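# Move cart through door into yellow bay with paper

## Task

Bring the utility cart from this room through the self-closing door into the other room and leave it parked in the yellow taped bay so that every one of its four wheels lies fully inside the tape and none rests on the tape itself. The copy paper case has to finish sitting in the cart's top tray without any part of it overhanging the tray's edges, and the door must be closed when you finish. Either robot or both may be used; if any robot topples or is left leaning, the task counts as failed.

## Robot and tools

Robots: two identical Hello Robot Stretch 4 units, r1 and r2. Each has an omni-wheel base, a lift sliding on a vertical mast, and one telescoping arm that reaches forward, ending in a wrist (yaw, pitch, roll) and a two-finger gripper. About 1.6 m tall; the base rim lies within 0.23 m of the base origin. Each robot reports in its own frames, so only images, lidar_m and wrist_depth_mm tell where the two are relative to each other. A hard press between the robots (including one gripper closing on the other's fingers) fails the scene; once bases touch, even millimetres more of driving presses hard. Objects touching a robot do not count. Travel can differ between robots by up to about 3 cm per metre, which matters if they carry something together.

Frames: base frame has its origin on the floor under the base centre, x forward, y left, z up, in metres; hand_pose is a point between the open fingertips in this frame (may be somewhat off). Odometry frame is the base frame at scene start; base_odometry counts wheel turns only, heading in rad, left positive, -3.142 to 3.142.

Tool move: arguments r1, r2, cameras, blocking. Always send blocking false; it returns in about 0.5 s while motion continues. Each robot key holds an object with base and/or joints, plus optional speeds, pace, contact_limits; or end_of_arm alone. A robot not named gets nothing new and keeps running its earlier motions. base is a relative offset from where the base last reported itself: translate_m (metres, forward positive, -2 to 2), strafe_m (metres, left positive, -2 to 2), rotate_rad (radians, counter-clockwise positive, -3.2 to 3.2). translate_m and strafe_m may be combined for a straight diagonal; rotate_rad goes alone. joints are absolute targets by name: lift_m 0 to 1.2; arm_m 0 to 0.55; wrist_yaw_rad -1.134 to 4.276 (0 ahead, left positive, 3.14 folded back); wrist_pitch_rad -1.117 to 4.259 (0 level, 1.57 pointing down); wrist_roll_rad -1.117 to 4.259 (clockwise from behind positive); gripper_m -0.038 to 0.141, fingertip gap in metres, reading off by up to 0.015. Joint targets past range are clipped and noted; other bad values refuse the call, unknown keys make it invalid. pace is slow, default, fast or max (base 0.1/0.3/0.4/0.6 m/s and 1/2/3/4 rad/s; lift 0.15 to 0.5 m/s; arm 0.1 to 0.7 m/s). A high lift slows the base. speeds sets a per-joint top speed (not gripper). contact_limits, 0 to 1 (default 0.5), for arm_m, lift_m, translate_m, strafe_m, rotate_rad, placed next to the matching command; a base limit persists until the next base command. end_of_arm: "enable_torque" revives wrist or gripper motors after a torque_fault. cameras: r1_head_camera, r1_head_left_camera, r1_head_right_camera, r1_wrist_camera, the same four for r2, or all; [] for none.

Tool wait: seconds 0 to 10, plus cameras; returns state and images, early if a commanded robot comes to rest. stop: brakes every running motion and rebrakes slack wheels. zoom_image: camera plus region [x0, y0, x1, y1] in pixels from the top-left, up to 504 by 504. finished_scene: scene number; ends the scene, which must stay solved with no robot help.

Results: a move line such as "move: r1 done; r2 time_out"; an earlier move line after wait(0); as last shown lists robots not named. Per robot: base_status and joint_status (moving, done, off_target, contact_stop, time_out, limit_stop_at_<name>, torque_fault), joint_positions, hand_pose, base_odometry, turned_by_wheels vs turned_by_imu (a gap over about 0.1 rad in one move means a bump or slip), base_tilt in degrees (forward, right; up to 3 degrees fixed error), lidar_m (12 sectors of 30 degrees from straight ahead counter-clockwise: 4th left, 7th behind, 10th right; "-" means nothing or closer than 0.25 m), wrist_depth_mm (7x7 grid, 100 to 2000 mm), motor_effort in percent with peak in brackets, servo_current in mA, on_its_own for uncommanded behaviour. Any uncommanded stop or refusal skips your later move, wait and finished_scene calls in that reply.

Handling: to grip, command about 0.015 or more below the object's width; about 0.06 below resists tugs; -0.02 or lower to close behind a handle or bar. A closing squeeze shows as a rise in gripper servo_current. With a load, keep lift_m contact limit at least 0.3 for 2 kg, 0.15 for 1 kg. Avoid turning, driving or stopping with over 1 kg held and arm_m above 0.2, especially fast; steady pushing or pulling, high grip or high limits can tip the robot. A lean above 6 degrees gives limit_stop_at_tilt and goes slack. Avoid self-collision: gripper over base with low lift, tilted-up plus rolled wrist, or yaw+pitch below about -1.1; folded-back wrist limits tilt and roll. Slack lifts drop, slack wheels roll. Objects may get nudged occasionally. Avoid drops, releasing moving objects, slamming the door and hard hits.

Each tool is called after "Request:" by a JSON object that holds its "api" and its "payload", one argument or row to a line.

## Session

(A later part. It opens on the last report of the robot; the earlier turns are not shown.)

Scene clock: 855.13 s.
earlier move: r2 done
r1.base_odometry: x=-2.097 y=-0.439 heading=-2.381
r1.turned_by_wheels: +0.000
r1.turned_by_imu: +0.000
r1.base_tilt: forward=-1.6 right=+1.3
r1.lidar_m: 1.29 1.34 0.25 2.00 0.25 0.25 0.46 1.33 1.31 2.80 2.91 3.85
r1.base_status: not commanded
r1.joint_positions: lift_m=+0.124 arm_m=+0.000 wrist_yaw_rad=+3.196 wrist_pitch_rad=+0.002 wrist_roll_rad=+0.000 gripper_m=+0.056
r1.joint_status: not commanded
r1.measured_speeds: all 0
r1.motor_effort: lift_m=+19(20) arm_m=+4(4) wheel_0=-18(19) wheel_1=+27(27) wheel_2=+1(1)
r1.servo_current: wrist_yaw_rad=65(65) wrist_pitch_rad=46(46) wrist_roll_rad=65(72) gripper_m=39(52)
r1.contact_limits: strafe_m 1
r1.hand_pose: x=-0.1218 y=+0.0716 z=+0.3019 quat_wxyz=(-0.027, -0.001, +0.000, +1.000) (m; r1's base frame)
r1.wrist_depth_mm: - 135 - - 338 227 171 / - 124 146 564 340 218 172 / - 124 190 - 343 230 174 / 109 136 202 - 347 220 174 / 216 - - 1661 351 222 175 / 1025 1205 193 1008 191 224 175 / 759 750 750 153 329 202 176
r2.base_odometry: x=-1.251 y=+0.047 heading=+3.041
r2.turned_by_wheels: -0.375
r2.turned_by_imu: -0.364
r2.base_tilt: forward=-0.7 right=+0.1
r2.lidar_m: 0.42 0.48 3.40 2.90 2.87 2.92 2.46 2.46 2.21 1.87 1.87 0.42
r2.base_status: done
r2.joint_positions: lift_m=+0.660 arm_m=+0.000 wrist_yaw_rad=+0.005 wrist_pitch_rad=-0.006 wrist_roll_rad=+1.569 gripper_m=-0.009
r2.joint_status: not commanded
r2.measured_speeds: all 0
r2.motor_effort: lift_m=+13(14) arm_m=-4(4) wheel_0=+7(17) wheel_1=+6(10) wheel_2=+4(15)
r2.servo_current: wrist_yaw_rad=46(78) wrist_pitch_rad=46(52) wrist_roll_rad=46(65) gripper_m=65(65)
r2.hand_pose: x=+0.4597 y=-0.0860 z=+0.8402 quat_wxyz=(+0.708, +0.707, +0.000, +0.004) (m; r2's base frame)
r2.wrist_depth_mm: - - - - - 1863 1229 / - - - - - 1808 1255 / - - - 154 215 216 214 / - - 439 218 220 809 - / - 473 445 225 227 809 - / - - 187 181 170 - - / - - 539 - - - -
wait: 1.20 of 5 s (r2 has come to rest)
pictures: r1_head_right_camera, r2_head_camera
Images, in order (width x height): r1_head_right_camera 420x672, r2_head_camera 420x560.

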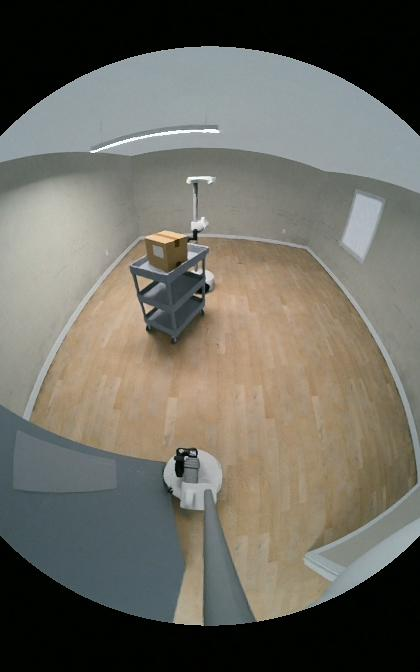

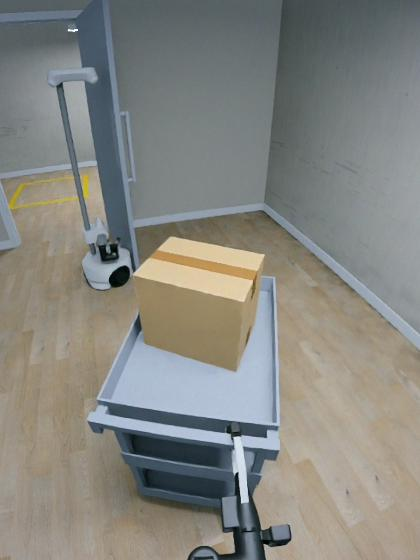

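Request:
{"api": "move", "payload": {
  "blocking": false,
  "cameras": [],
  "r2": {"base":{"strafe_m":0.5},"pace":"slow","contact_limits":{"strafe_m":0.4}}
}}

Request:
{"api": "wait", "payload": {
  "seconds": 9,
  "cameras": []
}}

Request:
{"api": "move", "payload": {
  "blocking": false,
  "cameras": [],
  "r2": {"base":{"rotate_rad":-0.6},"pace":"slow"}
}}

Request:
{"api": "wait", "payload": {
  "seconds": 5,
  "cameras": []
}}

Request:
{"api": "move", "payload": {
  "blocking": false,
  "cameras": [],
  "r2": {"base":{"translate_m":-0.15,"strafe_m":0.5},"pace":"slow","contact_limits":{"translate_m":0.4}}
}}

Request:
{"api": "wait", "payload": {
  "seconds": 9,
  "cameras": []
}}

Request:
{"api": "move", "payload": {
  "blocking": false,
  "cameras": [],
  "r2": {"base":{"rotate_rad":-0.6},"pace":"slow"}
}}

Request:
{"api": "wait", "payload": {
  "seconds": 5,
  "cameras": ["r2_head_camera","r1_head_right_camera"]
}}

Scene clock: 866.23 s.
move: r2 moving
r1: as last shown
r1.lidar_m: 1.30 1.33 0.25 2.00 0.25 0.25 0.45 1.34 1.32 2.79 2.87 3.86
r1.motor_effort: lift_m=+19(19) arm_m=+4(4) wheel_0=-18(18) wheel_1=+27(27) wheel_2=+1(1)
r1.servo_current: wrist_yaw_rad=46(52) wrist_pitch_rad=39(52) wrist_roll_rad=39(65) gripper_m=33(46)
r1.contact_limits: strafe_m 1
r1.wrist_depth_mm: - 134 - - 336 227 171 / - 124 146 564 340 219 173 / - 124 190 - 343 231 173 / 109 135 202 - 347 220 175 / 216 - - 1708 351 222 175 / 1008 1229 194 1025 191 224 176 / 750 759 768 153 329 202 176
r2.base_odometry: x=-1.253 y=+0.033 heading=+3.041
r2.turned_by_wheels: +0.000
r2.turned_by_imu: +0.000
r2.base_tilt: forward=-0.7 right=+0.1
r2.lidar_m: 0.40 0.47 3.40 2.90 2.88 2.94 2.48 2.48 2.22 1.89 1.86 0.41
r2.base_status: strafe_m moving
r2.joint_positions: lift_m=+0.660 arm_m=+0.000 wrist_yaw_rad=-0.001 wrist_pitch_rad=-0.006 wrist_roll_rad=+1.569 gripper_m=-0.009
r2.joint_status: not commanded
r2.measured_speeds: translate_m=+0.000 strafe_m=+0.055 rotate_rad=-0.002 lift_m=+0.000 arm_m=+0.000 wrist_yaw_rad=-0.018 wrist_pitch_rad=+0.000 wrist_roll_rad=+0.000
r2.motor_effort: lift_m=+13(14) arm_m=-4(4) wheel_0=-8(9) wheel_1=+8(10) wheel_2=+1(2)
r2.servo_current: wrist_yaw_rad=59(59) wrist_pitch_rad=39(52) wrist_roll_rad=39(59) gripper_m=72(72)
r2.contact_limits: strafe_m 0.4
r2.hand_pose: x=+0.4592 y=-0.0877 z=+0.8402 quat_wxyz=(+0.708, +0.707, -0.002, +0.002) (m; r2's base frame)
r2.wrist_depth_mm: - - - - - 1808 1229 / - - - - - 1863 1229 / - - - 157 217 218 216 / - - 473 220 222 820 - / - 469 445 226 229 842 - / - - 186 176 171 - - / - - 521 - - - -
pictures: none
No camera images: "cameras" was empty.

Scene clock: 871.87 s.
earlier move: r2 done
r1.base_odometry: x=-2.097 y=-0.439 heading=-2.381
r1.turned_by_wheels: +0.000
r1.turned_by_imu: +0.000
r1.base_tilt: forward=-1.6 right=+1.3
r1.lidar_m: 1.34 1.64 0.25 1.97 0.25 0.25 0.47 1.34 1.31 2.80 2.89 3.89
r1.base_status: not commanded
r1.joint_positions: lift_m=+0.124 arm_m=+0.000 wrist_yaw_rad=+3.196 wrist_pitch_rad=+0.002 wrist_roll_rad=+0.000 gripper_m=+0.056
r1.joint_status: not commanded
r1.measured_speeds: all 0
r1.motor_effort: lift_m=+19(20) arm_m=+3(4) wheel_0=-18(19) wheel_1=+27(28) wheel_2=+1(1)
r1.servo_current: wrist_yaw_rad=46(78) wrist_pitch_rad=33(52) wrist_roll_rad=52(72) gripper_m=39(52)
r1.contact_limits: strafe_m 1
r1.hand_pose: x=-0.1218 y=+0.0716 z=+0.3019 quat_wxyz=(-0.027, -0.001, +0.000, +1.000) (m; r1's base frame)
r1.wrist_depth_mm: - 135 - - 336 227 171 / - 124 146 559 338 219 172 / - 124 190 - 343 231 174 / 110 135 202 - 347 221 175 / 216 - - 1618 351 223 174 / 991 1229 194 1008 191 224 175 / 759 768 750 153 327 202 176
r2.base_odometry: x=-1.302 y=-0.450 heading=+3.040
r2.turned_by_wheels: +0.000
r2.turned_by_imu: -0.003
r2.base_tilt: forward=-0.7 right=+0.1
r2.lidar_m: 0.46 3.24 2.85 2.43 2.40 2.79 2.63 2.62 2.77 2.35 2.34 0.40
r2.base_status: done
r2.joint_positions: lift_m=+0.660 arm_m=+0.000 wrist_yaw_rad=-0.009 wrist_pitch_rad=-0.006 wrist_roll_rad=+1.569 gripper_m=-0.009
r2.joint_status: not commanded
r2.measured_speeds: all 0
r2.motor_effort: lift_m=+13(14) arm_m=-4(4) wheel_0=-8(18) wheel_1=+2(10) wheel_2=-2(4)
r2.servo_current: wrist_yaw_rad=46(72) wrist_pitch_rad=39(52) wrist_roll_rad=39(65) gripper_m=59(72)
r2.contact_limits: strafe_m 0.4
r2.hand_pose: x=+0.4585 y=-0.0900 z=+0.8402 quat_wxyz=(+0.708, +0.707, -0.005, -0.001) (m; r2's base frame)
r2.wrist_depth_mm: - 377 370 167 154 - - / - 362 351 138 134 143 - / - 496 452 120 118 157 - / - - 109 105 - - - / - - - - 113 - - / - - 156 156 182 1708 525 / - - - - - 1499 466
wait: 5.63 of 9 s (r2 has come to rest)
pictures: none
No camera images: "cameras" was empty.

Scene clock: 872.37 s.
move: r2 moving
r1: as last shown
r1.lidar_m: 1.34 1.57 0.25 1.98 0.25 0.25 0.47 1.35 1.28 2.78 2.88 3.86
r1.motor_effort: lift_m=+19(19) arm_m=+4(4) wheel_0=-18(18) wheel_1=+27(27) wheel_2=+1(1)
r1.servo_current: wrist_yaw_rad=65(65) wrist_pitch_rad=39(52) wrist_roll_rad=52(59) gripper_m=39(46)
r1.contact_limits: strafe_m 1
r1.wrist_depth_mm: - 135 - - 336 227 171 / - 124 146 564 338 219 173 / - 124 190 - 343 230 174 / 110 135 202 - 347 221 174 / 216 - - 1661 347 223 175 / 1025 1229 195 1008 191 224 175 / 750 750 768 154 327 202 175
r2.base_odometry: x=-1.302 y=-0.450 heading=+2.917
r2.turned_by_wheels: -0.123
r2.turned_by_imu: -0.119
r2.base_tilt: forward=-0.7 right=+0.1
r2.lidar_m: 0.46 0.65 3.11 2.47 2.41 2.60 2.67 2.62 2.83 2.34 2.34 0.41
r2.base_status: rotate_rad moving
r2.joint_positions: lift_m=+0.660 arm_m=+0.000 wrist_yaw_rad=+0.010 wrist_pitch_rad=-0.006 wrist_roll_rad=+1.569 gripper_m=-0.009
r2.joint_status: not commanded
r2.measured_speeds: translate_m=+0.001 strafe_m=-0.001 rotate_rad=-0.479 lift_m=+0.000 arm_m=+0.000 wrist_yaw_rad=+0.038 wrist_pitch_rad=+0.000 wrist_roll_rad=+0.000
r2.motor_effort: lift_m=+13(14) arm_m=-4(4) wheel_0=+18(18) wheel_1=+8(8) wheel_2=+13(13)
r2.servo_current: wrist_yaw_rad=65(65) wrist_pitch_rad=46(52) wrist_roll_rad=46(59) gripper_m=65(72)
r2.hand_pose: x=+0.4602 y=-0.0846 z=+0.8402 quat_wxyz=(+0.708, +0.707, +0.001, +0.005) (m; r2's base frame)
r2.wrist_depth_mm: - 439 421 192 188 691 - / - 379 377 152 149 158 - / - 439 421 148 130 158 - / - - 116 109 107 - - / - - 621 111 111 - - / - - 176 153 172 1808 535 / - - - - - 1576 496
pictures: none
No camera images: "cameras" was empty.

Scene clock: 873.70 s.
earlier move: r2 done
r1.base_odometry: x=-2.097 y=-0.439 heading=-2.381
r1.turned_by_wheels: +0.000
r1.turned_by_imu: +0.000
r1.base_tilt: forward=-1.6 right=+1.2
r1.lidar_m: 1.32 1.59 0.25 2.00 0.25 0.25 0.46 1.35 1.29 2.78 2.91 3.89
r1.base_status: not commanded
r1.joint_positions: lift_m=+0.124 arm_m=+0.000 wrist_yaw_rad=+3.196 wrist_pitch_rad=+0.002 wrist_roll_rad=+0.000 gripper_m=+0.056
r1.joint_status: not commanded
r1.measured_speeds: all 0
r1.motor_effort: lift_m=+19(19) arm_m=+4(4) wheel_0=-18(19) wheel_1=+27(27) wheel_2=+1(1)
r1.servo_current: wrist_yaw_rad=46(65) wrist_pitch_rad=39(52) wrist_roll_rad=46(78) gripper_m=33(52)
r1.contact_limits: strafe_m 1
r1.hand_pose: x=-0.1218 y=+0.0716 z=+0.3019 quat_wxyz=(-0.027, -0.001, +0.000, +1.000) (m; r1's base frame)
r1.wrist_depth_mm: - 135 - - 338 227 171 / - 124 146 564 342 219 172 / - 124 190 - 343 230 174 / 110 136 202 - 345 222 175 / 216 - - 1708 349 223 175 / 1008 1229 193 1008 191 224 175 / 759 759 759 153 329 202 176
r2.base_odometry: x=-1.302 y=-0.450 heading=+2.442
r2.turned_by_wheels: -0.475
r2.turned_by_imu: -0.461
r2.base_tilt: forward=-0.7 right=+0.1
r2.lidar_m: 0.37 0.39 2.18 2.97 2.46 2.42 2.70 2.65 2.60 2.87 2.36 0.45
r2.base_status: done
r2.joint_positions: lift_m=+0.660 arm_m=+0.000 wrist_yaw_rad=+0.002 wrist_pitch_rad=-0.006 wrist_roll_rad=+1.569 gripper_m=-0.009
r2.joint_status: not commanded
r2.measured_speeds: all 0
r2.motor_effort: lift_m=+13(14) arm_m=-5(5) wheel_0=+4(18) wheel_1=+4(10) wheel_2=+6(18)
r2.servo_current: wrist_yaw_rad=39(72) wrist_pitch_rad=52(59) wrist_roll_rad=52(59) gripper_m=72(72)
r2.hand_pose: x=+0.4595 y=-0.0869 z=+0.8402 quat_wxyz=(+0.708, +0.707, -0.001, +0.003) (m; r2's base frame)
r2.wrist_depth_mm: - - - - - 1808 1229 / - - - - - 1863 1229 / - - - 180 180 1618 1160 / - - - 220 236 241 - / - - 525 209 235 820 - / - 445 184 176 168 809 - / - - 442 - 131 - -
wait: 1.33 of 5 s (r2 has come to rest)
pictures: none
No camera images: "cameras" was empty.

Scene clock: 874.20 s.
move: r2 moving
r1: as last shown
r1.base_tilt: forward=-1.6 right=+1.3
r1.lidar_m: 1.34 1.55 0.28 2.00 0.25 0.25 0.46 1.34 1.30 2.80 2.91 3.87
r1.motor_effort: lift_m=+19(19) arm_m=+4(4) wheel_0=-18(18) wheel_1=+27(27) wheel_2=+1(1)
r1.servo_current: wrist_yaw_rad=52(59) wrist_pitch_rad=39(52) wrist_roll_rad=52(52) gripper_m=46(46)
r1.contact_limits: strafe_m 1
r1.wrist_depth_mm: - 135 - - 336 226 171 / - 124 146 564 340 218 172 / - 124 190 - 345 231 174 / 110 136 202 - 349 220 175 / 216 - - 1661 349 222 176 / 1008 1205 193 1025 190 223 176 / 750 750 750 153 330 202 175
r2.base_odometry: x=-1.307 y=-0.462 heading=+2.442
r2.turned_by_wheels: +0.000
r2.turned_by_imu: +0.000
r2.base_tilt: forward=-0.7 right=+0.1
r2.lidar_m: 0.39 0.40 2.23 2.92 2.44 2.40 2.68 2.64 2.62 2.87 2.35 0.44
r2.base_status: translate_m moving; strafe_m moving
r2.joint_positions: lift_m=+0.660 arm_m=+0.000 wrist_yaw_rad=+0.000 wrist_pitch_rad=-0.006 wrist_roll_rad=+1.569 gripper_m=-0.009
r2.joint_status: not commanded
r2.measured_speeds: translate_m=-0.015 strafe_m=+0.047 rotate_rad=-0.002 lift_m=+0.000 arm_m=+0.000 wrist_yaw_rad=-0.010 wrist_pitch_rad=+0.000 wrist_roll_rad=+0.000
r2.motor_effort: lift_m=+13(14) arm_m=-4(5) wheel_0=-11(14) wheel_1=+7(8) wheel_2=+7(9)
r2.servo_current: wrist_yaw_rad=52(52) wrist_pitch_rad=46(52) wrist_roll_rad=46(59) gripper_m=65(72)
r2.contact_limits: translate_m 0.4
r2.hand_pose: x=+0.4594 y=-0.0874 z=+0.8402 quat_wxyz=(+0.708, +0.707, -0.002, +0.002) (m; r2's base frame)
r2.wrist_depth_mm: - - - - - 1863 1229 / - - - - - 1808 1229 / - - - 181 190 1576 1160 / - - - 231 237 252 - / - - 521 224 235 820 - / - 442 186 176 178 809 - / - - 449 - 227 - -
pictures: none
No camera images: "cameras" was empty.

Scene clock: 880.17 s.
earlier move: r2 done
r1.base_odometry: x=-2.097 y=-0.439 heading=-2.381
r1.turned_by_wheels: +0.000
r1.turned_by_imu: +0.000
r1.base_tilt: forward=-1.6 right=+1.3
r1.lidar_m: 1.37 2.83 0.27 1.98 0.25 0.25 0.47 1.31 1.31 2.80 2.93 1.47
r1.base_status: not commanded
r1.joint_positions: lift_m=+0.124 arm_m=+0.000 wrist_yaw_rad=+3.196 wrist_pitch_rad=+0.002 wrist_roll_rad=+0.000 gripper_m=+0.056
r1.joint_status: not commanded
r1.measured_speeds: all 0
r1.motor_effort: lift_m=+19(20) arm_m=+4(4) wheel_0=-18(19) wheel_1=+27(28) wheel_2=+1(1)
r1.servo_current: wrist_yaw_rad=59(72) wrist_pitch_rad=39(59) wrist_roll_rad=52(72) gripper_m=46(52)
r1.contact_limits: strafe_m 1
r1.hand_pose: x=-0.1218 y=+0.0716 z=+0.3019 quat_wxyz=(-0.027, -0.001, +0.000, +1.000) (m; r1's base frame)
r1.wrist_depth_mm: - 135 - - 334 228 171 / - 124 146 559 342 218 173 / - 124 190 - 343 231 173 / 109 135 202 - 345 220 175 / 216 - - 1708 349 223 175 / 991 1229 193 1008 191 224 176 / 768 759 750 153 329 202 176
r2.base_odometry: x=-1.509 y=-0.929 heading=+2.442
r2.turned_by_wheels: +0.000
r2.turned_by_imu: -0.002
r2.base_tilt: forward=-0.7 right=+0.1
r2.lidar_m: 0.47 0.60 2.89 2.47 1.99 1.99 2.22 2.92 2.91 3.22 2.78 0.43
r2.base_status: done
r2.joint_positions: lift_m=+0.660 arm_m=+0.000 wrist_yaw_rad=-0.010 wrist_pitch_rad=-0.006 wrist_roll_rad=+1.569 gripper_m=-0.009
r2.joint_status: not commanded
r2.measured_speeds: all 0
r2.motor_effort: lift_m=+14(14) arm_m=-4(5) wheel_0=-7(17) wheel_1=+3(8) wheel_2=+5(9)
r2.servo_current: wrist_yaw_rad=59(85) wrist_pitch_rad=46(52) wrist_roll_rad=46(59) gripper_m=72(72)
r2.contact_limits: translate_m 0.4
r2.hand_pose: x=+0.4584 y=-0.0904 z=+0.8402 quat_wxyz=(+0.708, +0.707, -0.006, -0.002) (m; r2's base frame)
r2.wrist_depth_mm: - - - 290 327 707 - / - 492 445 176 174 176 - / - 418 404 133 138 179 176 / - - 466 123 122 - - / - - 564 143 223 - - / - - 184 171 171 - - / - - - - - 1863 517
wait: 5.97 of 9 s (r2 has come to rest)
pictures: none
No camera images: "cameras" was empty.

Scene clock: 880.67 s.
move: r2 moving
r1: as last shown
r1.lidar_m: 1.37 2.81 0.25 2.00 0.25 0.25 0.46 1.35 1.29 2.79 2.90 1.48
r1.motor_effort: lift_m=+19(19) arm_m=+4(4) wheel_0=-19(19) wheel_1=+27(27) wheel_2=+1(1)
r1.servo_current: wrist_yaw_rad=39(65) wrist_pitch_rad=46(46) wrist_roll_rad=46(59) gripper_m=46(46)
r1.contact_limits: strafe_m 1
r1.wrist_depth_mm: - 135 - - 334 226 171 / - 124 146 564 338 219 173 / - 124 190 - 343 231 173 / 110 136 202 - 345 221 175 / 216 - - 1708 351 222 176 / 1025 1205 194 1025 191 223 176 / 750 750 759 153 329 202 176
r2.base_odometry: x=-1.510 y=-0.929 heading=+2.318
r2.turned_by_wheels: -0.124
r2.turned_by_imu: -0.120
r2.base_tilt: forward=-0.7 right=+0.0
r2.lidar_m: 0.43 0.55 2.88 2.75 2.05 1.97 2.09 2.99 2.90 3.06 2.87 0.43
r2.base_status: rotate_rad moving
r2.joint_positions: lift_m=+0.660 arm_m=+0.000 wrist_yaw_rad=+0.012 wrist_pitch_rad=-0.006 wrist_roll_rad=+1.569 gripper_m=-0.009
r2.joint_status: not commanded
r2.measured_speeds: translate_m=+0.000 strafe_m=+0.000 rotate_rad=-0.488 lift_m=+0.000 arm_m=+0.000 wrist_yaw_rad=+0.020 wrist_pitch_rad=+0.000 wrist_roll_rad=+0.000
r2.motor_effort: lift_m=+13(14) arm_m=-4(5) wheel_0=+14(16) wheel_1=+9(9) wheel_2=+17(17)
r2.servo_current: wrist_yaw_rad=65(72) wrist_pitch_rad=46(46) wrist_roll_rad=52(52) gripper_m=65(72)
r2.hand_pose: x=+0.4603 y=-0.0841 z=+0.8402 quat_wxyz=(+0.708, +0.707, +0.002, +0.006) (m; r2's base frame)
r2.wrist_depth_mm: - - - 452 - 707 - / - - 504 211 208 723 - / - 442 418 155 154 185 184 / - - 442 128 127 - - / - - 517 145 220 - - / - - 186 169 171 - - / - - - - - 1708 530
pictures: none
No camera images: "cameras" was empty.

Scene clock: 882.00 s.
earlier move: r2 done
r1.base_odometry: x=-2.097 y=-0.439 heading=-2.381
r1.turned_by_wheels: +0.000
r1.turned_by_imu: +0.000
r1.base_tilt: forward=-1.6 right=+1.3
r1.lidar_m: 1.40 2.80 0.25 1.96 0.25 0.25 0.47 1.32 1.27 2.79 2.88 1.72
r1.base_status: not commanded
r1.joint_positions: lift_m=+0.124 arm_m=+0.000 wrist_yaw_rad=+3.196 wrist_pitch_rad=+0.002 wrist_roll_rad=+0.000 gripper_m=+0.056
r1.joint_status: not commanded
r1.measured_speeds: all 0
r1.motor_effort: lift_m=+19(19) arm_m=+4(4) wheel_0=-18(19) wheel_1=+27(27) wheel_2=+1(1)
r1.servo_current: wrist_yaw_rad=46(65) wrist_pitch_rad=46(52) wrist_roll_rad=59(65) gripper_m=39(46)
r1.contact_limits: strafe_m 1
r1.hand_pose: x=-0.1218 y=+0.0716 z=+0.3019 quat_wxyz=(-0.027, -0.001, +0.000, +1.000) (m; r1's base frame)
r1.wrist_depth_mm: - 134 - - 336 228 171 / - 124 146 559 340 219 173 / - 124 189 - 343 231 174 / 110 135 202 - 349 221 175 / 216 - - 1708 349 222 175 / 991 1182 194 1025 191 224 176 / 750 768 759 153 329 202 175
r2.base_odometry: x=-1.509 y=-0.929 heading=+1.842
r2.turned_by_wheels: -0.475
r2.turned_by_imu: -0.461
r2.base_tilt: forward=-0.7 right=+0.1
r2.lidar_m: 0.35 0.32 1.93 2.90 2.58 2.02 1.98 2.10 2.95 2.89 3.11 0.46
r2.base_status: done
r2.joint_positions: lift_m=+0.660 arm_m=+0.000 wrist_yaw_rad=+0.000 wrist_pitch_rad=-0.006 wrist_roll_rad=+1.569 gripper_m=-0.009
r2.joint_status: not commanded
r2.measured_speeds: all 0
r2.motor_effort: lift_m=+13(14) arm_m=-5(5) wheel_0=+3(18) wheel_1=+3(10) wheel_2=+5(19)
r2.servo_current: wrist_yaw_rad=46(85) wrist_pitch_rad=46(52) wrist_roll_rad=52(65) gripper_m=59(72)
r2.hand_pose: x=+0.4594 y=-0.0874 z=+0.8402 quat_wxyz=(+0.708, +0.707, -0.002, +0.002) (m; r2's base frame)
r2.wrist_depth_mm: - - - - - 1808 1229 / - - - - - 1863 1229 / - - - 201 - 1808 1229 / - - - 195 253 257 255 / - - - 217 242 1863 544 / - - 183 177 168 778 - / - 415 407 - 130 - -
wait: 1.33 of 5 s (r2 has come to rest)
pictures: r1_head_right_camera, r2_head_camera
Images, in order (width x height): r1_head_right_camera 420x672, r2_head_camera 420x560.

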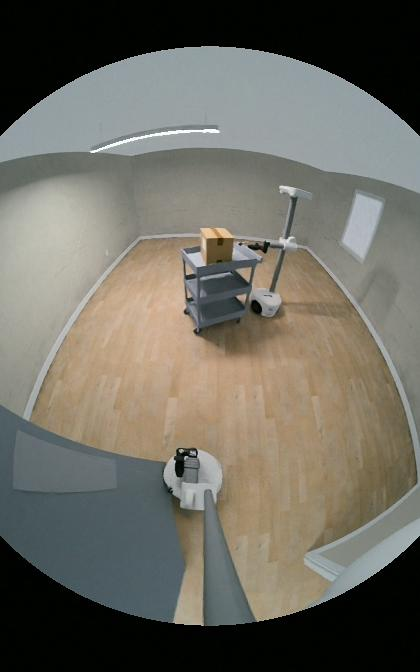

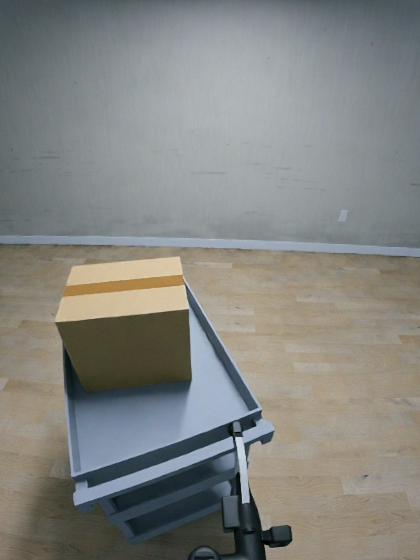

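Request:
{"api": "move", "payload": {
  "blocking": false,
  "cameras": [],
  "r2": {"base":{"translate_m":-0.15,"strafe_m":0.5},"pace":"slow","contact_limits":{"translate_m":0.4}}
}}

Request:
{"api": "wait", "payload": {
  "seconds": 9,
  "cameras": []
}}

Request:
{"api": "move", "payload": {
  "blocking": false,
  "cameras": [],
  "r2": {"base":{"rotate_rad":-0.4},"pace":"slow"}
}}

Request:
{"api": "wait", "payload": {
  "seconds": 5,
  "cameras": []
}}

Request:
{"api": "move", "payload": {
  "blocking": false,
  "cameras": [],
  "r2": {"base":{"strafe_m":0.5},"pace":"slow","contact_limits":{"strafe_m":0.4}}
}}

Request:
{"api": "wait", "payload": {
  "seconds": 9,
  "cameras": ["r2_head_camera","r1_head_right_camera"]
}}

Scene clock: 892.67 s.
move: r2 moving
r1: as last shown
r1.lidar_m: 1.40 2.77 0.25 2.00 0.25 0.25 0.46 1.34 1.31 2.80 2.90 1.70
r1.motor_effort: lift_m=+19(19) arm_m=+4(4) wheel_0=-18(18) wheel_1=+27(27) wheel_2=+1(1)
r1.servo_current: wrist_yaw_rad=59(59) wrist_pitch_rad=39(46) wrist_roll_rad=46(65) gripper_m=39(46)
r1.contact_limits: strafe_m 1
r1.wrist_depth_mm: - 135 - - 338 228 171 / - 124 145 564 342 218 172 / - 124 190 - 343 231 173 / 110 135 202 - 345 220 175 / 215 - - 1661 349 223 176 / 1008 1205 193 1008 191 224 176 / 750 759 768 154 327 202 176
r2.base_odometry: x=-1.520 y=-0.936 heading=+1.842
r2.turned_by_wheels: +0.000
r2.turned_by_imu: +0.000
r2.base_tilt: forward=-0.7 right=+0.1
r2.lidar_m: 0.34 0.35 1.92 2.87 2.60 2.04 1.98 2.10 2.96 2.93 3.13 0.46
r2.base_status: translate_m moving; strafe_m moving
r2.joint_positions: lift_m=+0.660 arm_m=+0.000 wrist_yaw_rad=-0.001 wrist_pitch_rad=-0.006 wrist_roll_rad=+1.569 gripper_m=-0.009
r2.joint_status: not commanded
r2.measured_speeds: translate_m=-0.015 strafe_m=+0.048 rotate_rad=-0.003 lift_m=+0.000 arm_m=+0.000 wrist_yaw_rad=-0.015 wrist_pitch_rad=+0.000 wrist_roll_rad=+0.000
r2.motor_effort: lift_m=+14(14) arm_m=-5(5) wheel_0=-9(16) wheel_1=+8(8) wheel_2=+6(9)
r2.servo_current: wrist_yaw_rad=46(59) wrist_pitch_rad=46(52) wrist_roll_rad=52(52) gripper_m=59(65)
r2.contact_limits: translate_m 0.4
r2.hand_pose: x=+0.4592 y=-0.0878 z=+0.8402 quat_wxyz=(+0.708, +0.707, -0.002, +0.001) (m; r2's base frame)
r2.wrist_depth_mm: - - - - - 1863 1229 / - - - - - 1756 1229 / - - - 201 - 1863 1229 / - - - 196 253 257 256 / - - - 186 242 1921 609 / - - 186 177 178 788 - / - 418 413 - 130 - -
pictures: none
No camera images: "cameras" was empty.

Scene clock: 898.63 s.
earlier move: r2 done
r1.base_odometry: x=-2.097 y=-0.439 heading=-2.381
r1.turned_by_wheels: +0.000
r1.turned_by_imu: +0.000
r1.base_tilt: forward=-1.6 right=+1.3
r1.lidar_m: 1.26 2.78 0.25 2.00 0.25 0.25 0.44 1.35 1.28 2.78 2.87 1.25
r1.base_status: not commanded
r1.joint_positions: lift_m=+0.124 arm_m=+0.000 wrist_yaw_rad=+3.196 wrist_pitch_rad=+0.002 wrist_roll_rad=+0.000 gripper_m=+0.056
r1.joint_status: not commanded
r1.measured_speeds: all 0
r1.motor_effort: lift_m=+19(20) arm_m=+4(4) wheel_0=-18(19) wheel_1=+27(28) wheel_2=+1(1)
r1.servo_current: wrist_yaw_rad=46(65) wrist_pitch_rad=39(52) wrist_roll_rad=59(65) gripper_m=46(52)
r1.contact_limits: strafe_m 1
r1.hand_pose: x=-0.1218 y=+0.0716 z=+0.3019 quat_wxyz=(-0.027, -0.001, +0.000, +1.000) (m; r1's base frame)
r1.wrist_depth_mm: - 135 - - 336 227 170 / - 124 146 559 338 219 173 / - 124 190 - 345 230 174 / 109 135 202 - 347 221 175 / 216 - - 1661 349 223 176 / 1025 1229 194 1008 190 224 176 / 759 759 759 153 329 202 176
r2.base_odometry: x=-1.951 y=-1.207 heading=+1.843
r2.turned_by_wheels: +0.000
r2.turned_by_imu: -0.003
r2.base_tilt: forward=-0.7 right=+0.1
r2.lidar_m: 0.43 0.52 1.61 2.41 2.33 1.82 1.77 1.89 2.82 3.39 3.63 0.44
r2.base_status: done
r2.joint_positions: lift_m=+0.660 arm_m=+0.000 wrist_yaw_rad=-0.010 wrist_pitch_rad=-0.006 wrist_roll_rad=+1.569 gripper_m=-0.009
r2.joint_status: not commanded
r2.measured_speeds: all 0
r2.motor_effort: lift_m=+13(14) arm_m=-5(5) wheel_0=-6(17) wheel_1=+4(8) wheel_2=+4(9)
r2.servo_current: wrist_yaw_rad=65(78) wrist_pitch_rad=46(52) wrist_roll_rad=52(59) gripper_m=65(72)
r2.contact_limits: translate_m 0.4
r2.hand_pose: x=+0.4584 y=-0.0904 z=+0.8402 quat_wxyz=(+0.708, +0.707, -0.006, -0.002) (m; r2's base frame)
r2.wrist_depth_mm: - - - - - 1756 1182 / - - - 281 340 759 - / - - 496 140 153 200 198 / - 455 430 145 145 842 - / - - 480 216 225 - - / - - 186 175 171 - - / - - - - - - -
wait: 5.97 of 9 s (r2 has come to rest)
pictures: none
No camera images: "cameras" was empty.

Scene clock: 899.13 s.
move: r2 moving
r1: as last shown
r1.lidar_m: 1.27 2.82 0.25 1.98 0.25 0.25 0.47 1.32 1.31 2.80 2.85 1.29
r1.motor_effort: lift_m=+19(19) arm_m=+4(4) wheel_0=-18(18) wheel_1=+27(27) wheel_2=+1(1)
r1.servo_current: wrist_yaw_rad=65(65) wrist_pitch_rad=46(46) wrist_roll_rad=39(59) gripper_m=46(46)
r1.contact_limits: strafe_m 1
r1.wrist_depth_mm: - 135 - - 334 226 171 / - 124 145 564 342 219 172 / - 124 190 - 342 232 174 / 110 135 202 - 349 221 174 / 215 - - 1661 349 222 176 / 1008 1229 194 1008 191 224 176 / 759 759 750 153 327 202 175
r2.base_odometry: x=-1.951 y=-1.207 heading=+1.718
r2.turned_by_wheels: -0.124
r2.turned_by_imu: -0.120
r2.base_tilt: forward=-0.6 right=+0.0
r2.lidar_m: 0.41 0.50 1.61 2.41 2.49 1.87 1.76 1.83 2.46 3.39 3.50 0.43
r2.base_status: rotate_rad moving
r2.joint_positions: lift_m=+0.660 arm_m=+0.000 wrist_yaw_rad=+0.012 wrist_pitch_rad=-0.006 wrist_roll_rad=+1.569 gripper_m=-0.009
r2.joint_status: not commanded
r2.measured_speeds: translate_m=+0.001 strafe_m=+0.001 rotate_rad=-0.495 lift_m=+0.000 arm_m=+0.000 wrist_yaw_rad=+0.028 wrist_pitch_rad=+0.000 wrist_roll_rad=+0.000
r2.motor_effort: lift_m=+14(14) arm_m=-5(5) wheel_0=+11(14) wheel_1=+8(9) wheel_2=+15(15)
r2.servo_current: wrist_yaw_rad=72(72) wrist_pitch_rad=46(52) wrist_roll_rad=52(59) gripper_m=59(65)
r2.hand_pose: x=+0.4604 y=-0.0841 z=+0.8402 quat_wxyz=(+0.708, +0.707, +0.002, +0.006) (m; r2's base frame)
r2.wrist_depth_mm: - - - - - 1863 1205 / - - - - - 1708 1182 / - - 574 201 200 209 208 / - 488 436 150 150 809 - / - - 469 163 226 - - / - - 186 173 169 - - / - - 597 - - - -
pictures: none
No camera images: "cameras" was empty.

Scene clock: 900.20 s.
earlier move: r2 done
r1.base_odometry: x=-2.097 y=-0.439 heading=-2.381
r1.turned_by_wheels: +0.000
r1.turned_by_imu: +0.000
r1.base_tilt: forward=-1.6 right=+1.2
r1.lidar_m: 1.35 2.78 0.25 2.00 0.25 0.25 0.47 1.35 1.30 2.80 2.88 1.41
r1.base_status: not commanded
r1.joint_positions: lift_m=+0.124 arm_m=+0.000 wrist_yaw_rad=+3.196 wrist_pitch_rad=+0.002 wrist_roll_rad=+0.000 gripper_m=+0.056
r1.joint_status: not commanded
r1.measured_speeds: all 0
r1.motor_effort: lift_m=+19(19) arm_m=+4(4) wheel_0=-18(19) wheel_1=+27(27) wheel_2=+1(1)
r1.servo_current: wrist_yaw_rad=59(65) wrist_pitch_rad=39(46) wrist_roll_rad=59(65) gripper_m=33(46)
r1.contact_limits: strafe_m 1
r1.hand_pose: x=-0.1218 y=+0.0716 z=+0.3019 quat_wxyz=(-0.027, -0.001, +0.000, +1.000) (m; r1's base frame)
r1.wrist_depth_mm: - 135 - - 338 228 171 / - 124 146 564 338 219 173 / - 124 190 - 343 231 173 / 110 135 202 - 349 220 175 / 216 - - 1708 349 223 175 / 991 1229 194 1008 191 224 176 / 750 759 750 153 329 202 175
r2.base_odometry: x=-1.951 y=-1.207 heading=+1.443
r2.turned_by_wheels: -0.275
r2.turned_by_imu: -0.266
r2.base_tilt: forward=-0.7 right=+0.1
r2.lidar_m: 0.37 0.35 1.57 1.59 2.41 2.11 1.80 1.78 2.07 3.36 3.42 0.44
r2.base_status: done
r2.joint_positions: lift_m=+0.660 arm_m=+0.000 wrist_yaw_rad=-0.002 wrist_pitch_rad=-0.006 wrist_roll_rad=+1.569 gripper_m=-0.009
r2.joint_status: not commanded
r2.measured_speeds: all 0
r2.motor_effort: lift_m=+13(14) arm_m=-4(5) wheel_0=+3(17) wheel_1=+5(9) wheel_2=+0(20)
r2.servo_current: wrist_yaw_rad=46(91) wrist_pitch_rad=46(52) wrist_roll_rad=46(59) gripper_m=59(65)
r2.hand_pose: x=+0.4591 y=-0.0880 z=+0.8402 quat_wxyz=(+0.708, +0.707, -0.003, +0.001) (m; r2's base frame)
r2.wrist_depth_mm: - - - - - 1808 1229 / - - - - - 1808 1229 / - - - 190 - 1808 1205 / - - - 187 242 249 246 / - - - 222 237 809 - / - - 184 176 169 788 - / - 427 424 - 222 - -
wait: 1.07 of 5 s (r2 has come to rest)
pictures: none
No camera images: "cameras" was empty.

Scene clock: 900.70 s.
move: r2 moving
r1: as last shown
r1.base_tilt: forward=-1.6 right=+1.3
r1.lidar_m: 1.34 2.79 0.25 2.00 0.25 0.25 0.47 1.34 1.28 2.80 2.89 1.38
r1.motor_effort: lift_m=+19(19) arm_m=+3(4) wheel_0=-18(18) wheel_1=+27(27) wheel_2=+1(1)
r1.servo_current: wrist_yaw_rad=46(59) wrist_pitch_rad=46(46) wrist_roll_rad=65(65) gripper_m=39(46)
r1.contact_limits: strafe_m 1
r1.wrist_depth_mm: - 135 - - 336 227 171 / - 124 146 559 340 220 172 / - 124 190 - 343 231 174 / 110 135 202 - 345 221 174 / 215 - - 1708 351 222 176 / 1008 1182 193 1008 191 223 176 / 759 741 750 153 327 202 176
r2.base_odometry: x=-1.965 y=-1.206 heading=+1.443
r2.turned_by_wheels: +0.000
r2.turned_by_imu: +0.000
r2.base_tilt: forward=-0.7 right=+0.1
r2.lidar_m: 0.35 0.36 1.59 1.60 2.38 2.17 1.77 1.79 2.04 3.38 3.40 0.43
r2.base_status: strafe_m moving
r2.joint_positions: lift_m=+0.660 arm_m=+0.000 wrist_yaw_rad=-0.004 wrist_pitch_rad=-0.006 wrist_roll_rad=+1.569 gripper_m=-0.009
r2.joint_status: not commanded
r2.measured_speeds: translate_m=+0.000 strafe_m=+0.056 rotate_rad=+0.001 lift_m=+0.000 arm_m=+0.000 wrist_yaw_rad=+0.000 wrist_pitch_rad=+0.000 wrist_roll_rad=+0.000
r2.motor_effort: lift_m=+13(14) arm_m=-4(4) wheel_0=-11(12) wheel_1=+8(9) wheel_2=+0(1)
r2.servo_current: wrist_yaw_rad=59(59) wrist_pitch_rad=46(52) wrist_roll_rad=46(59) gripper_m=65(65)
r2.contact_limits: strafe_m 0.4
r2.hand_pose: x=+0.4590 y=-0.0884 z=+0.8402 quat_wxyz=(+0.708, +0.707, -0.003, +0.001) (m; r2's base frame)
r2.wrist_depth_mm: - - - - - 1808 1205 / - - - - - 1808 1229 / - - - 190 - 1863 1229 / - - - 187 242 247 246 / - - - 223 236 809 - / - - 185 176 179 788 - / - - 424 - 222 - -
pictures: none
No camera images: "cameras" was empty.

Scene clock: 906.33 s.
earlier move: r2 done
r1.base_odometry: x=-2.097 y=-0.439 heading=-2.381
r1.turned_by_wheels: +0.000
r1.turned_by_imu: +0.000
r1.base_tilt: forward=-1.6 right=+1.3
r1.lidar_m: 0.97 2.80 0.25 1.98 0.25 0.25 0.46 1.33 1.29 2.80 1.17 1.08
r1.base_status: not commanded
r1.joint_positions: lift_m=+0.124 arm_m=+0.000 wrist_yaw_rad=+3.196 wrist_pitch_rad=+0.002 wrist_roll_rad=+0.000 gripper_m=+0.056
r1.joint_status: not commanded
r1.measured_speeds: all 0
r1.motor_effort: lift_m=+19(20) arm_m=+4(4) wheel_0=-17(19) wheel_1=+27(28) wheel_2=+1(1)
r1.servo_current: wrist_yaw_rad=59(65) wrist_pitch_rad=46(52) wrist_roll_rad=39(65) gripper_m=39(52)
r1.contact_limits: strafe_m 1
r1.hand_pose: x=-0.1218 y=+0.0716 z=+0.3019 quat_wxyz=(-0.027, -0.001, +0.000, +1.000) (m; r1's base frame)
r1.wrist_depth_mm: - 135 - - 336 227 171 / - 124 145 564 340 219 173 / - 124 190 - 345 232 173 / 109 136 202 - 343 220 174 / 216 - - 1661 349 224 175 / 1008 1229 194 1025 191 223 176 / 759 750 750 153 327 202 176
r2.base_odometry: x=-2.446 y=-1.144 heading=+1.443
r2.turned_by_wheels: +0.000
r2.turned_by_imu: -0.003
r2.base_tilt: forward=-0.7 right=+0.1
r2.lidar_m: 0.42 0.55 1.13 1.28 1.93 2.22 1.93 1.93 2.20 3.62 3.87 0.43
r2.base_status: done
r2.joint_positions: lift_m=+0.660 arm_m=+0.000 wrist_yaw_rad=-0.010 wrist_pitch_rad=-0.006 wrist_roll_rad=+1.569 gripper_m=-0.009
r2.joint_status: not commanded
r2.measured_speeds: all 0
r2.motor_effort: lift_m=+13(14) arm_m=-4(4) wheel_0=-5(18) wheel_1=+3(9) wheel_2=-4(6)
r2.servo_current: wrist_yaw_rad=59(78) wrist_pitch_rad=46(52) wrist_roll_rad=39(59) gripper_m=59(72)
r2.contact_limits: strafe_m 0.4
r2.hand_pose: x=+0.4584 y=-0.0904 z=+0.8402 quat_wxyz=(+0.708, +0.707, -0.006, -0.002) (m; r2's base frame)
r2.wrist_depth_mm: - - - - - 1808 1138 / - - - 254 287 750 - / - - 466 150 186 196 194 / - 462 433 140 141 - - / - - 492 201 224 - - / - - 186 177 172 - - / - - - - - - -
wait: 5.63 of 9 s (r2 has come to rest)
pictures: r1_head_right_camera, r2_head_camera
Images, in order (width x height): r1_head_right_camera 420x672, r2_head_camera 420x560.

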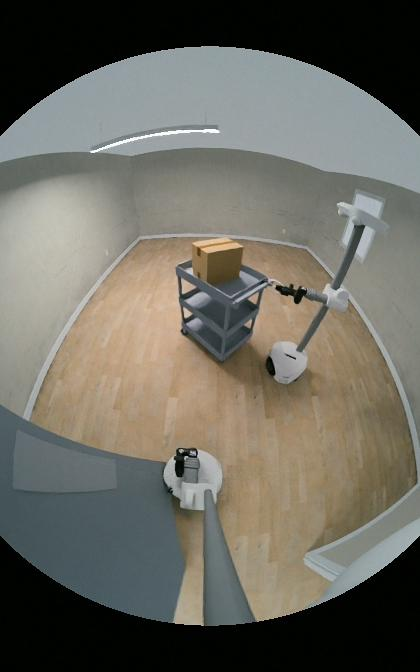

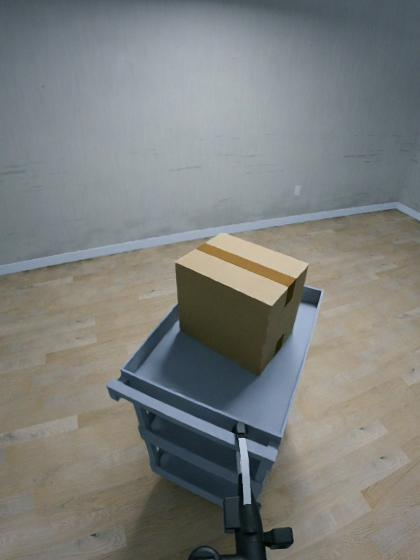

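Request:
{"api": "move", "payload": {
  "r2": {"base":{"rotate_rad":-0.5},"pace":"slow"},
  "blocking": false,
  "cameras": []
}}

Request:
{"api": "wait", "payload": {
  "seconds": 4,
  "cameras": ["r1_head_camera","r1_head_right_camera","r2_head_camera"]
}}

Scene clock: 936.47 s.
move: r2 moving
r1: as last shown
r1.lidar_m: 0.98 2.82 0.25 2.00 0.26 0.25 0.45 1.34 1.31 2.80 1.19 1.09
r1.motor_effort: lift_m=+19(19) arm_m=+4(4) wheel_0=-18(19) wheel_1=+27(27) wheel_2=+1(1)
r1.servo_current: wrist_yaw_rad=39(59) wrist_pitch_rad=39(46) wrist_roll_rad=46(65) gripper_m=39(46)
r1.contact_limits: strafe_m 1
r1.wrist_depth_mm: - 135 - - 338 226 171 / - 124 146 564 340 219 172 / - 124 191 - 345 231 173 / 110 135 202 - 349 220 174 / 217 - - 1708 351 223 175 / 1008 1229 194 1008 191 224 176 / 759 759 750 153 329 201 176
r2.base_odometry: x=-2.446 y=-1.143 heading=+1.319
r2.turned_by_wheels: -0.124
r2.turned_by_imu: -0.119
r2.base_tilt: forward=-0.7 right=+0.0
r2.lidar_m: 0.44 0.50 1.13 1.13 1.93 2.09 1.94 1.93 2.09 3.06 3.87 0.45
r2.base_status: rotate_rad moving
r2.joint_positions: lift_m=+0.660 arm_m=+0.000 wrist_yaw_rad=+0.009 wrist_pitch_rad=-0.006 wrist_roll_rad=+1.569 gripper_m=-0.009
r2.joint_status: not commanded
r2.measured_speeds: translate_m=+0.001 strafe_m=-0.001 rotate_rad=-0.483 lift_m=+0.000 arm_m=+0.000 wrist_yaw_rad=+0.011 wrist_pitch_rad=+0.000 wrist_roll_rad=+0.000
r2.motor_effort: lift_m=+13(14) arm_m=-4(4) wheel_0=+13(15) wheel_1=+8(9) wheel_2=+13(13)
r2.servo_current: wrist_yaw_rad=65(65) wrist_pitch_rad=39(52) wrist_roll_rad=46(52) gripper_m=59(65)
r2.hand_pose: x=+0.4601 y=-0.0848 z=+0.8402 quat_wxyz=(+0.708, +0.707, +0.001, +0.005) (m; r2's base frame)
r2.wrist_depth_mm: - - - - - 1808 1229 / - - - 488 - 750 - / - - 525 173 196 206 - / - 455 436 145 146 809 - / - - 484 218 224 - - / - - 186 174 171 - - / - - - - - - -
pictures: none
No camera images: "cameras" was empty.

Scene clock: 937.67 s.
earlier move: r2 done
r1.base_odometry: x=-2.097 y=-0.439 heading=-2.381
r1.turned_by_wheels: +0.000
r1.turned_by_imu: +0.000
r1.base_tilt: forward=-1.6 right=+1.3
r1.lidar_m: 1.17 2.80 0.25 1.98 0.25 0.25 0.48 1.34 1.29 2.80 1.18 1.10
r1.base_status: not commanded
r1.joint_positions: lift_m=+0.124 arm_m=+0.000 wrist_yaw_rad=+3.196 wrist_pitch_rad=+0.002 wrist_roll_rad=+0.000 gripper_m=+0.056
r1.joint_status: not commanded
r1.measured_speeds: all 0
r1.motor_effort: lift_m=+19(19) arm_m=+4(4) wheel_0=-18(19) wheel_1=+28(28) wheel_2=+1(1)
r1.servo_current: wrist_yaw_rad=52(65) wrist_pitch_rad=46(46) wrist_roll_rad=46(65) gripper_m=39(46)
r1.contact_limits: strafe_m 1
r1.hand_pose: x=-0.1218 y=+0.0716 z=+0.3019 quat_wxyz=(-0.027, -0.001, +0.000, +1.000) (m; r1's base frame)
r1.wrist_depth_mm: - 135 - - 334 227 171 / - 124 146 559 340 218 172 / - 124 190 - 343 231 173 / 110 135 203 - 347 221 175 / 216 - - 1708 351 223 175 / 1025 1229 193 1008 191 224 176 / 750 759 741 153 330 202 176
r2.base_odometry: x=-2.446 y=-1.144 heading=+0.943
r2.turned_by_wheels: -0.376
r2.turned_by_imu: -0.364
r2.base_tilt: forward=-0.7 right=+0.1
r2.lidar_m: 0.33 0.34 2.81 1.12 1.92 1.95 2.24 1.92 1.93 2.24 3.80 0.45
r2.base_status: done
r2.joint_positions: lift_m=+0.660 arm_m=+0.000 wrist_yaw_rad=-0.003 wrist_pitch_rad=-0.006 wrist_roll_rad=+1.569 gripper_m=-0.009
r2.joint_status: not commanded
r2.measured_speeds: all 0
r2.motor_effort: lift_m=+13(14) arm_m=-4(5) wheel_0=+2(18) wheel_1=+5(9) wheel_2=+1(21)
r2.servo_current: wrist_yaw_rad=46(91) wrist_pitch_rad=46(52) wrist_roll_rad=46(59) gripper_m=65(65)
r2.hand_pose: x=+0.4590 y=-0.0883 z=+0.8402 quat_wxyz=(+0.708, +0.707, -0.003, +0.001) (m; r2's base frame)
r2.wrist_depth_mm: - - - - - 1863 1205 / - - - - - 1863 1255 / - - - 198 - 1863 1229 / - - - 193 250 252 250 / - - - 184 240 1863 - / - - 186 176 179 778 - / - 413 410 - 216 - -
wait: 1.20 of 4 s (r2 has come to rest)
pictures: r1_head_camera, r1_head_right_camera, r2_head_camera
Images, in order (width x height): r1_head_camera 420x560, r1_head_right_camera 420x672, r2_head_camera 420x560.

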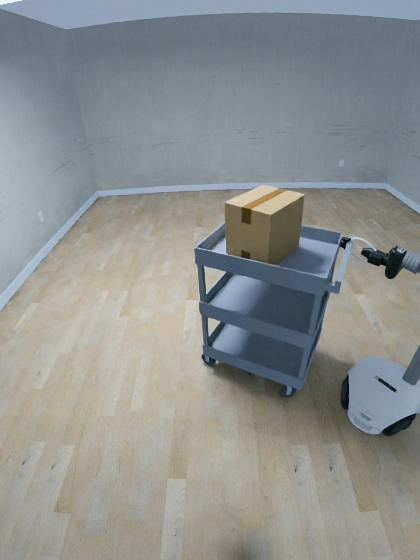

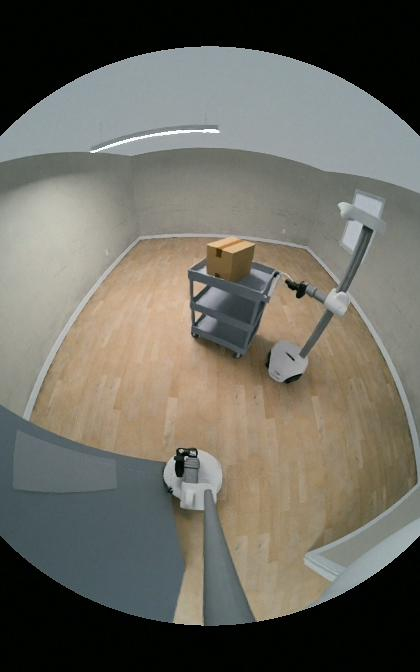

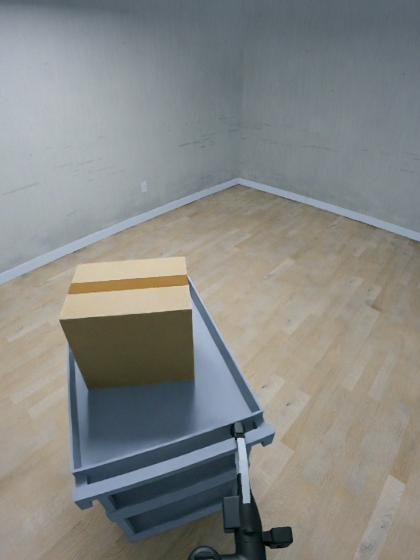

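Request:
{"api": "move", "payload": {
  "r2": {"base":{"strafe_m":0.3},"pace":"slow","contact_limits":{"strafe_m":0.4}},
  "blocking": false,
  "cameras": []
}}

Request:
{"api": "wait", "payload": {
  "seconds": 6,
  "cameras": []
}}

Request:
{"api": "move", "payload": {
  "r2": {"base":{"rotate_rad":-0.45},"pace":"slow"},
  "blocking": false,
  "cameras": []
}}

Request:
{"api": "wait", "payload": {
  "seconds": 4,
  "cameras": ["r1_head_camera","r1_head_right_camera","r2_head_camera"]
}}

Scene clock: 953.30 s.
move: r2 moving
r1: as last shown
r1.lidar_m: 1.15 2.81 0.25 1.99 0.25 0.25 0.48 1.33 1.30 2.81 1.21 1.10
r1.motor_effort: lift_m=+19(19) arm_m=+4(4) wheel_0=-18(19) wheel_1=+27(27) wheel_2=+1(1)
r1.servo_current: wrist_yaw_rad=52(59) wrist_pitch_rad=39(46) wrist_roll_rad=46(59) gripper_m=39(46)
r1.contact_limits: strafe_m 1
r1.wrist_depth_mm: - 135 - - 336 227 171 / - 124 146 559 340 218 172 / - 124 190 - 345 231 174 / 110 135 202 - 345 221 174 / 216 - - 1708 351 223 176 / 1008 1205 193 1008 191 224 175 / 759 759 759 154 327 202 175
r2.base_odometry: x=-2.458 y=-1.135 heading=+0.943
r2.turned_by_wheels: +0.000
r2.turned_by_imu: +0.000
r2.base_tilt: forward=-0.7 right=+0.1
r2.lidar_m: 0.32 0.34 2.81 1.10 1.89 1.94 2.27 1.95 1.95 2.25 3.82 0.47
r2.base_status: strafe_m moving
r2.joint_positions: lift_m=+0.660 arm_m=+0.000 wrist_yaw_rad=-0.004 wrist_pitch_rad=-0.006 wrist_roll_rad=+1.569 gripper_m=-0.009
r2.joint_status: not commanded
r2.measured_speeds: translate_m=+0.000 strafe_m=+0.056 rotate_rad=+0.000 lift_m=+0.000 arm_m=+0.000 wrist_yaw_rad=-0.003 wrist_pitch_rad=+0.000 wrist_roll_rad=+0.000
r2.motor_effort: lift_m=+13(14) arm_m=-4(4) wheel_0=-11(12) wheel_1=+8(9) wheel_2=-2(2)
r2.servo_current: wrist_yaw_rad=52(52) wrist_pitch_rad=46(52) wrist_roll_rad=59(59) gripper_m=65(72)
r2.contact_limits: strafe_m 0.4
r2.hand_pose: x=+0.4589 y=-0.0887 z=+0.8402 quat_wxyz=(+0.708, +0.707, -0.004, +0.000) (m; r2's base frame)
r2.wrist_depth_mm: - - - - - 1863 1229 / - - - - - 1808 1205 / - - - 197 - 1808 1229 / - - - 192 248 253 253 / - - - 200 239 1863 - / - - 185 176 171 768 - / 1756 415 413 - 218 - -
pictures: none
No camera images: "cameras" was empty.

Scene clock: 956.93 s.
earlier move: r2 done
r1.base_odometry: x=-2.097 y=-0.439 heading=-2.381
r1.turned_by_wheels: +0.000
r1.turned_by_imu: +0.000
r1.base_tilt: forward=-1.6 right=+1.3
r1.lidar_m: 0.94 2.81 0.25 2.00 0.25 0.25 0.47 1.33 1.31 2.81 0.90 0.82
r1.base_status: not commanded
r1.joint_positions: lift_m=+0.124 arm_m=+0.000 wrist_yaw_rad=+3.196 wrist_pitch_rad=+0.002 wrist_roll_rad=+0.000 gripper_m=+0.056
r1.joint_status: not commanded
r1.measured_speeds: all 0
r1.motor_effort: lift_m=+19(20) arm_m=+4(4) wheel_0=-18(19) wheel_1=+27(27) wheel_2=+1(1)
r1.servo_current: wrist_yaw_rad=72(72) wrist_pitch_rad=39(52) wrist_roll_rad=59(65) gripper_m=46(46)
r1.contact_limits: strafe_m 1
r1.hand_pose: x=-0.1218 y=+0.0716 z=+0.3019 quat_wxyz=(-0.027, -0.001, +0.000, +1.000) (m; r1's base frame)
r1.wrist_depth_mm: - 135 - - 336 228 171 / - 124 146 564 340 218 173 / - 124 190 - 345 231 174 / 110 135 202 - 345 220 174 / 216 - - 1661 349 223 175 / 1008 1229 193 1008 191 223 175 / 750 750 750 153 329 201 175
r2.base_odometry: x=-2.689 y=-0.968 heading=+0.943
r2.turned_by_wheels: +0.000
r2.turned_by_imu: -0.001
r2.base_tilt: forward=-0.7 right=+0.1
r2.lidar_m: 0.39 0.41 2.61 0.83 0.93 1.77 2.04 2.13 2.14 2.46 4.07 0.44
r2.base_status: done
r2.joint_positions: lift_m=+0.660 arm_m=+0.000 wrist_yaw_rad=-0.011 wrist_pitch_rad=-0.006 wrist_roll_rad=+1.569 gripper_m=-0.009
r2.joint_status: not commanded
r2.measured_speeds: all 0
r2.motor_effort: lift_m=+14(14) arm_m=-4(5) wheel_0=-4(17) wheel_1=+4(9) wheel_2=-2(4)
r2.servo_current: wrist_yaw_rad=78(78) wrist_pitch_rad=52(52) wrist_roll_rad=39(65) gripper_m=59(72)
r2.contact_limits: strafe_m 0.4
r2.hand_pose: x=+0.4583 y=-0.0906 z=+0.8402 quat_wxyz=(+0.708, +0.706, -0.006, -0.002) (m; r2's base frame)
r2.wrist_depth_mm: - - - - - 1756 1205 / - - - - - 1756 1229 / - - - 165 229 1576 1160 / - - 615 167 227 798 - / - 488 442 216 229 831 - / - - 187 174 173 842 - / - 496 484 - - - -
wait: 3.63 of 6 s (r2 has come to rest)
pictures: none
No camera images: "cameras" was empty.

Scene clock: 957.43 s.
move: r2 moving
r1: as last shown
r1.lidar_m: 0.94 2.84 0.25 1.99 0.25 0.25 0.44 1.36 1.28 2.81 0.89 0.82
r1.motor_effort: lift_m=+19(20) arm_m=+4(4) wheel_0=-18(18) wheel_1=+27(27) wheel_2=+1(1)
r1.servo_current: wrist_yaw_rad=52(72) wrist_pitch_rad=39(46) wrist_roll_rad=46(52) gripper_m=39(52)
r1.contact_limits: strafe_m 1
r1.wrist_depth_mm: - 135 - - 336 229 171 / - 124 146 559 340 218 172 / - 124 190 - 343 231 173 / 110 135 201 - 347 221 174 / 216 - - 1661 351 222 175 / 991 1205 193 1008 191 224 175 / 750 759 750 153 329 202 176
r2.base_odometry: x=-2.689 y=-0.967 heading=+0.819
r2.turned_by_wheels: -0.124
r2.turned_by_imu: -0.120
r2.base_tilt: forward=-0.6 right=+0.1
r2.lidar_m: 0.39 0.40 2.61 0.84 0.83 1.75 1.90 2.18 2.14 2.32 3.52 0.44
r2.base_status: rotate_rad moving
r2.joint_positions: lift_m=+0.660 arm_m=+0.000 wrist_yaw_rad=+0.011 wrist_pitch_rad=-0.006 wrist_roll_rad=+1.569 gripper_m=-0.009
r2.joint_status: not commanded
r2.measured_speeds: translate_m=+0.001 strafe_m=+0.000 rotate_rad=-0.494 lift_m=+0.000 arm_m=+0.000 wrist_yaw_rad=+0.038 wrist_pitch_rad=+0.000 wrist_roll_rad=+0.000
r2.motor_effort: lift_m=+13(14) arm_m=-4(4) wheel_0=+12(14) wheel_1=+8(9) wheel_2=+14(14)
r2.servo_current: wrist_yaw_rad=59(72) wrist_pitch_rad=46(52) wrist_roll_rad=46(59) gripper_m=65(72)
r2.hand_pose: x=+0.4603 y=-0.0842 z=+0.8402 quat_wxyz=(+0.708, +0.707, +0.002, +0.006) (m; r2's base frame)
r2.wrist_depth_mm: - - - - - 1808 1229 / - - - - - 1808 1229 / - - - - - 1863 1255 / - - - 174 232 235 232 / - - 480 176 232 831 - / - 459 186 175 170 831 - / - - 466 - 234 - -
pictures: none
No camera images: "cameras" was empty.

Scene clock: 958.60 s.
earlier move: r2 done
r1.base_odometry: x=-2.097 y=-0.439 heading=-2.381
r1.turned_by_wheels: +0.000
r1.turned_by_imu: +0.000
r1.base_tilt: forward=-1.6 right=+1.2
r1.lidar_m: 1.05 2.81 0.25 2.00 0.25 0.25 0.47 1.35 1.30 2.79 0.90 0.80
r1.base_status: not commanded
r1.joint_positions: lift_m=+0.124 arm_m=+0.000 wrist_yaw_rad=+3.196 wrist_pitch_rad=+0.002 wrist_roll_rad=+0.000 gripper_m=+0.056
r1.joint_status: not commanded
r1.measured_speeds: all 0
r1.motor_effort: lift_m=+19(20) arm_m=+4(4) wheel_0=-18(19) wheel_1=+27(27) wheel_2=+1(1)
r1.servo_current: wrist_yaw_rad=65(72) wrist_pitch_rad=52(52) wrist_roll_rad=39(65) gripper_m=46(52)
r1.contact_limits: strafe_m 1
r1.hand_pose: x=-0.1218 y=+0.0716 z=+0.3019 quat_wxyz=(-0.027, -0.001, +0.000, +1.000) (m; r1's base frame)
r1.wrist_depth_mm: - 135 - - 336 227 171 / - 124 146 559 340 219 173 / - 124 190 - 343 230 174 / 110 136 203 - 349 220 175 / 216 - - 1661 351 223 175 / 991 1229 193 991 191 224 176 / 750 750 750 153 330 202 176
r2.base_odometry: x=-2.689 y=-0.968 heading=+0.493
r2.turned_by_wheels: -0.326
r2.turned_by_imu: -0.315
r2.base_tilt: forward=-0.7 right=+0.0
r2.lidar_m: 0.31 0.25 2.59 2.60 0.82 1.68 1.75 2.14 2.14 2.16 2.60 0.46
r2.base_status: done
r2.joint_positions: lift_m=+0.660 arm_m=+0.000 wrist_yaw_rad=-0.009 wrist_pitch_rad=-0.006 wrist_roll_rad=+1.569 gripper_m=-0.009
r2.joint_status: not commanded
r2.measured_speeds: all 0
r2.motor_effort: lift_m=+13(14) arm_m=-4(5) wheel_0=+1(17) wheel_1=+4(9) wheel_2=-2(21)
r2.servo_current: wrist_yaw_rad=59(117) wrist_pitch_rad=46(52) wrist_roll_rad=52(59) gripper_m=59(72)
r2.hand_pose: x=+0.4585 y=-0.0900 z=+0.8402 quat_wxyz=(+0.708, +0.707, -0.005, -0.001) (m; r2's base frame)
r2.wrist_depth_mm: - - - - - 1756 1182 / - - - - - 1863 1229 / - - - - - 1863 1229 / - - - 207 263 1618 1182 / - - - 218 248 1537 1182 / - - 184 173 172 1863 544 / - - - - 208 - -
wait: 1.17 of 4 s (r2 has come to rest)
pictures: r1_head_camera, r1_head_right_camera, r2_head_camera
Images, in order (width x height): r1_head_camera 420x560, r1_head_right_camera 420x672, r2_head_camera 420x560.

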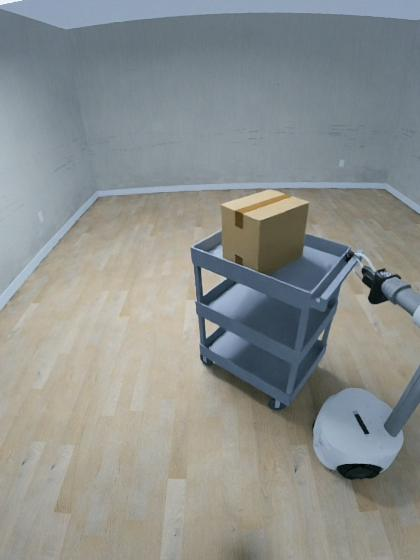

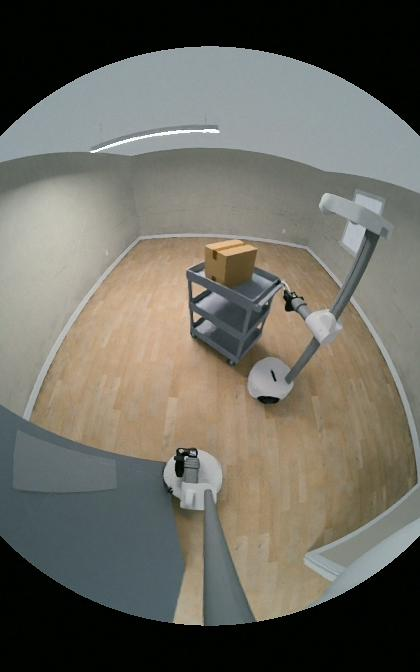

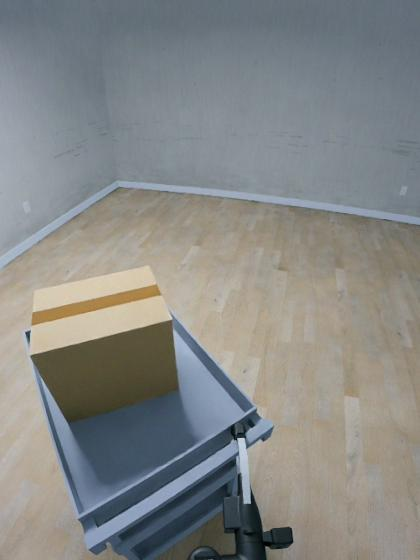

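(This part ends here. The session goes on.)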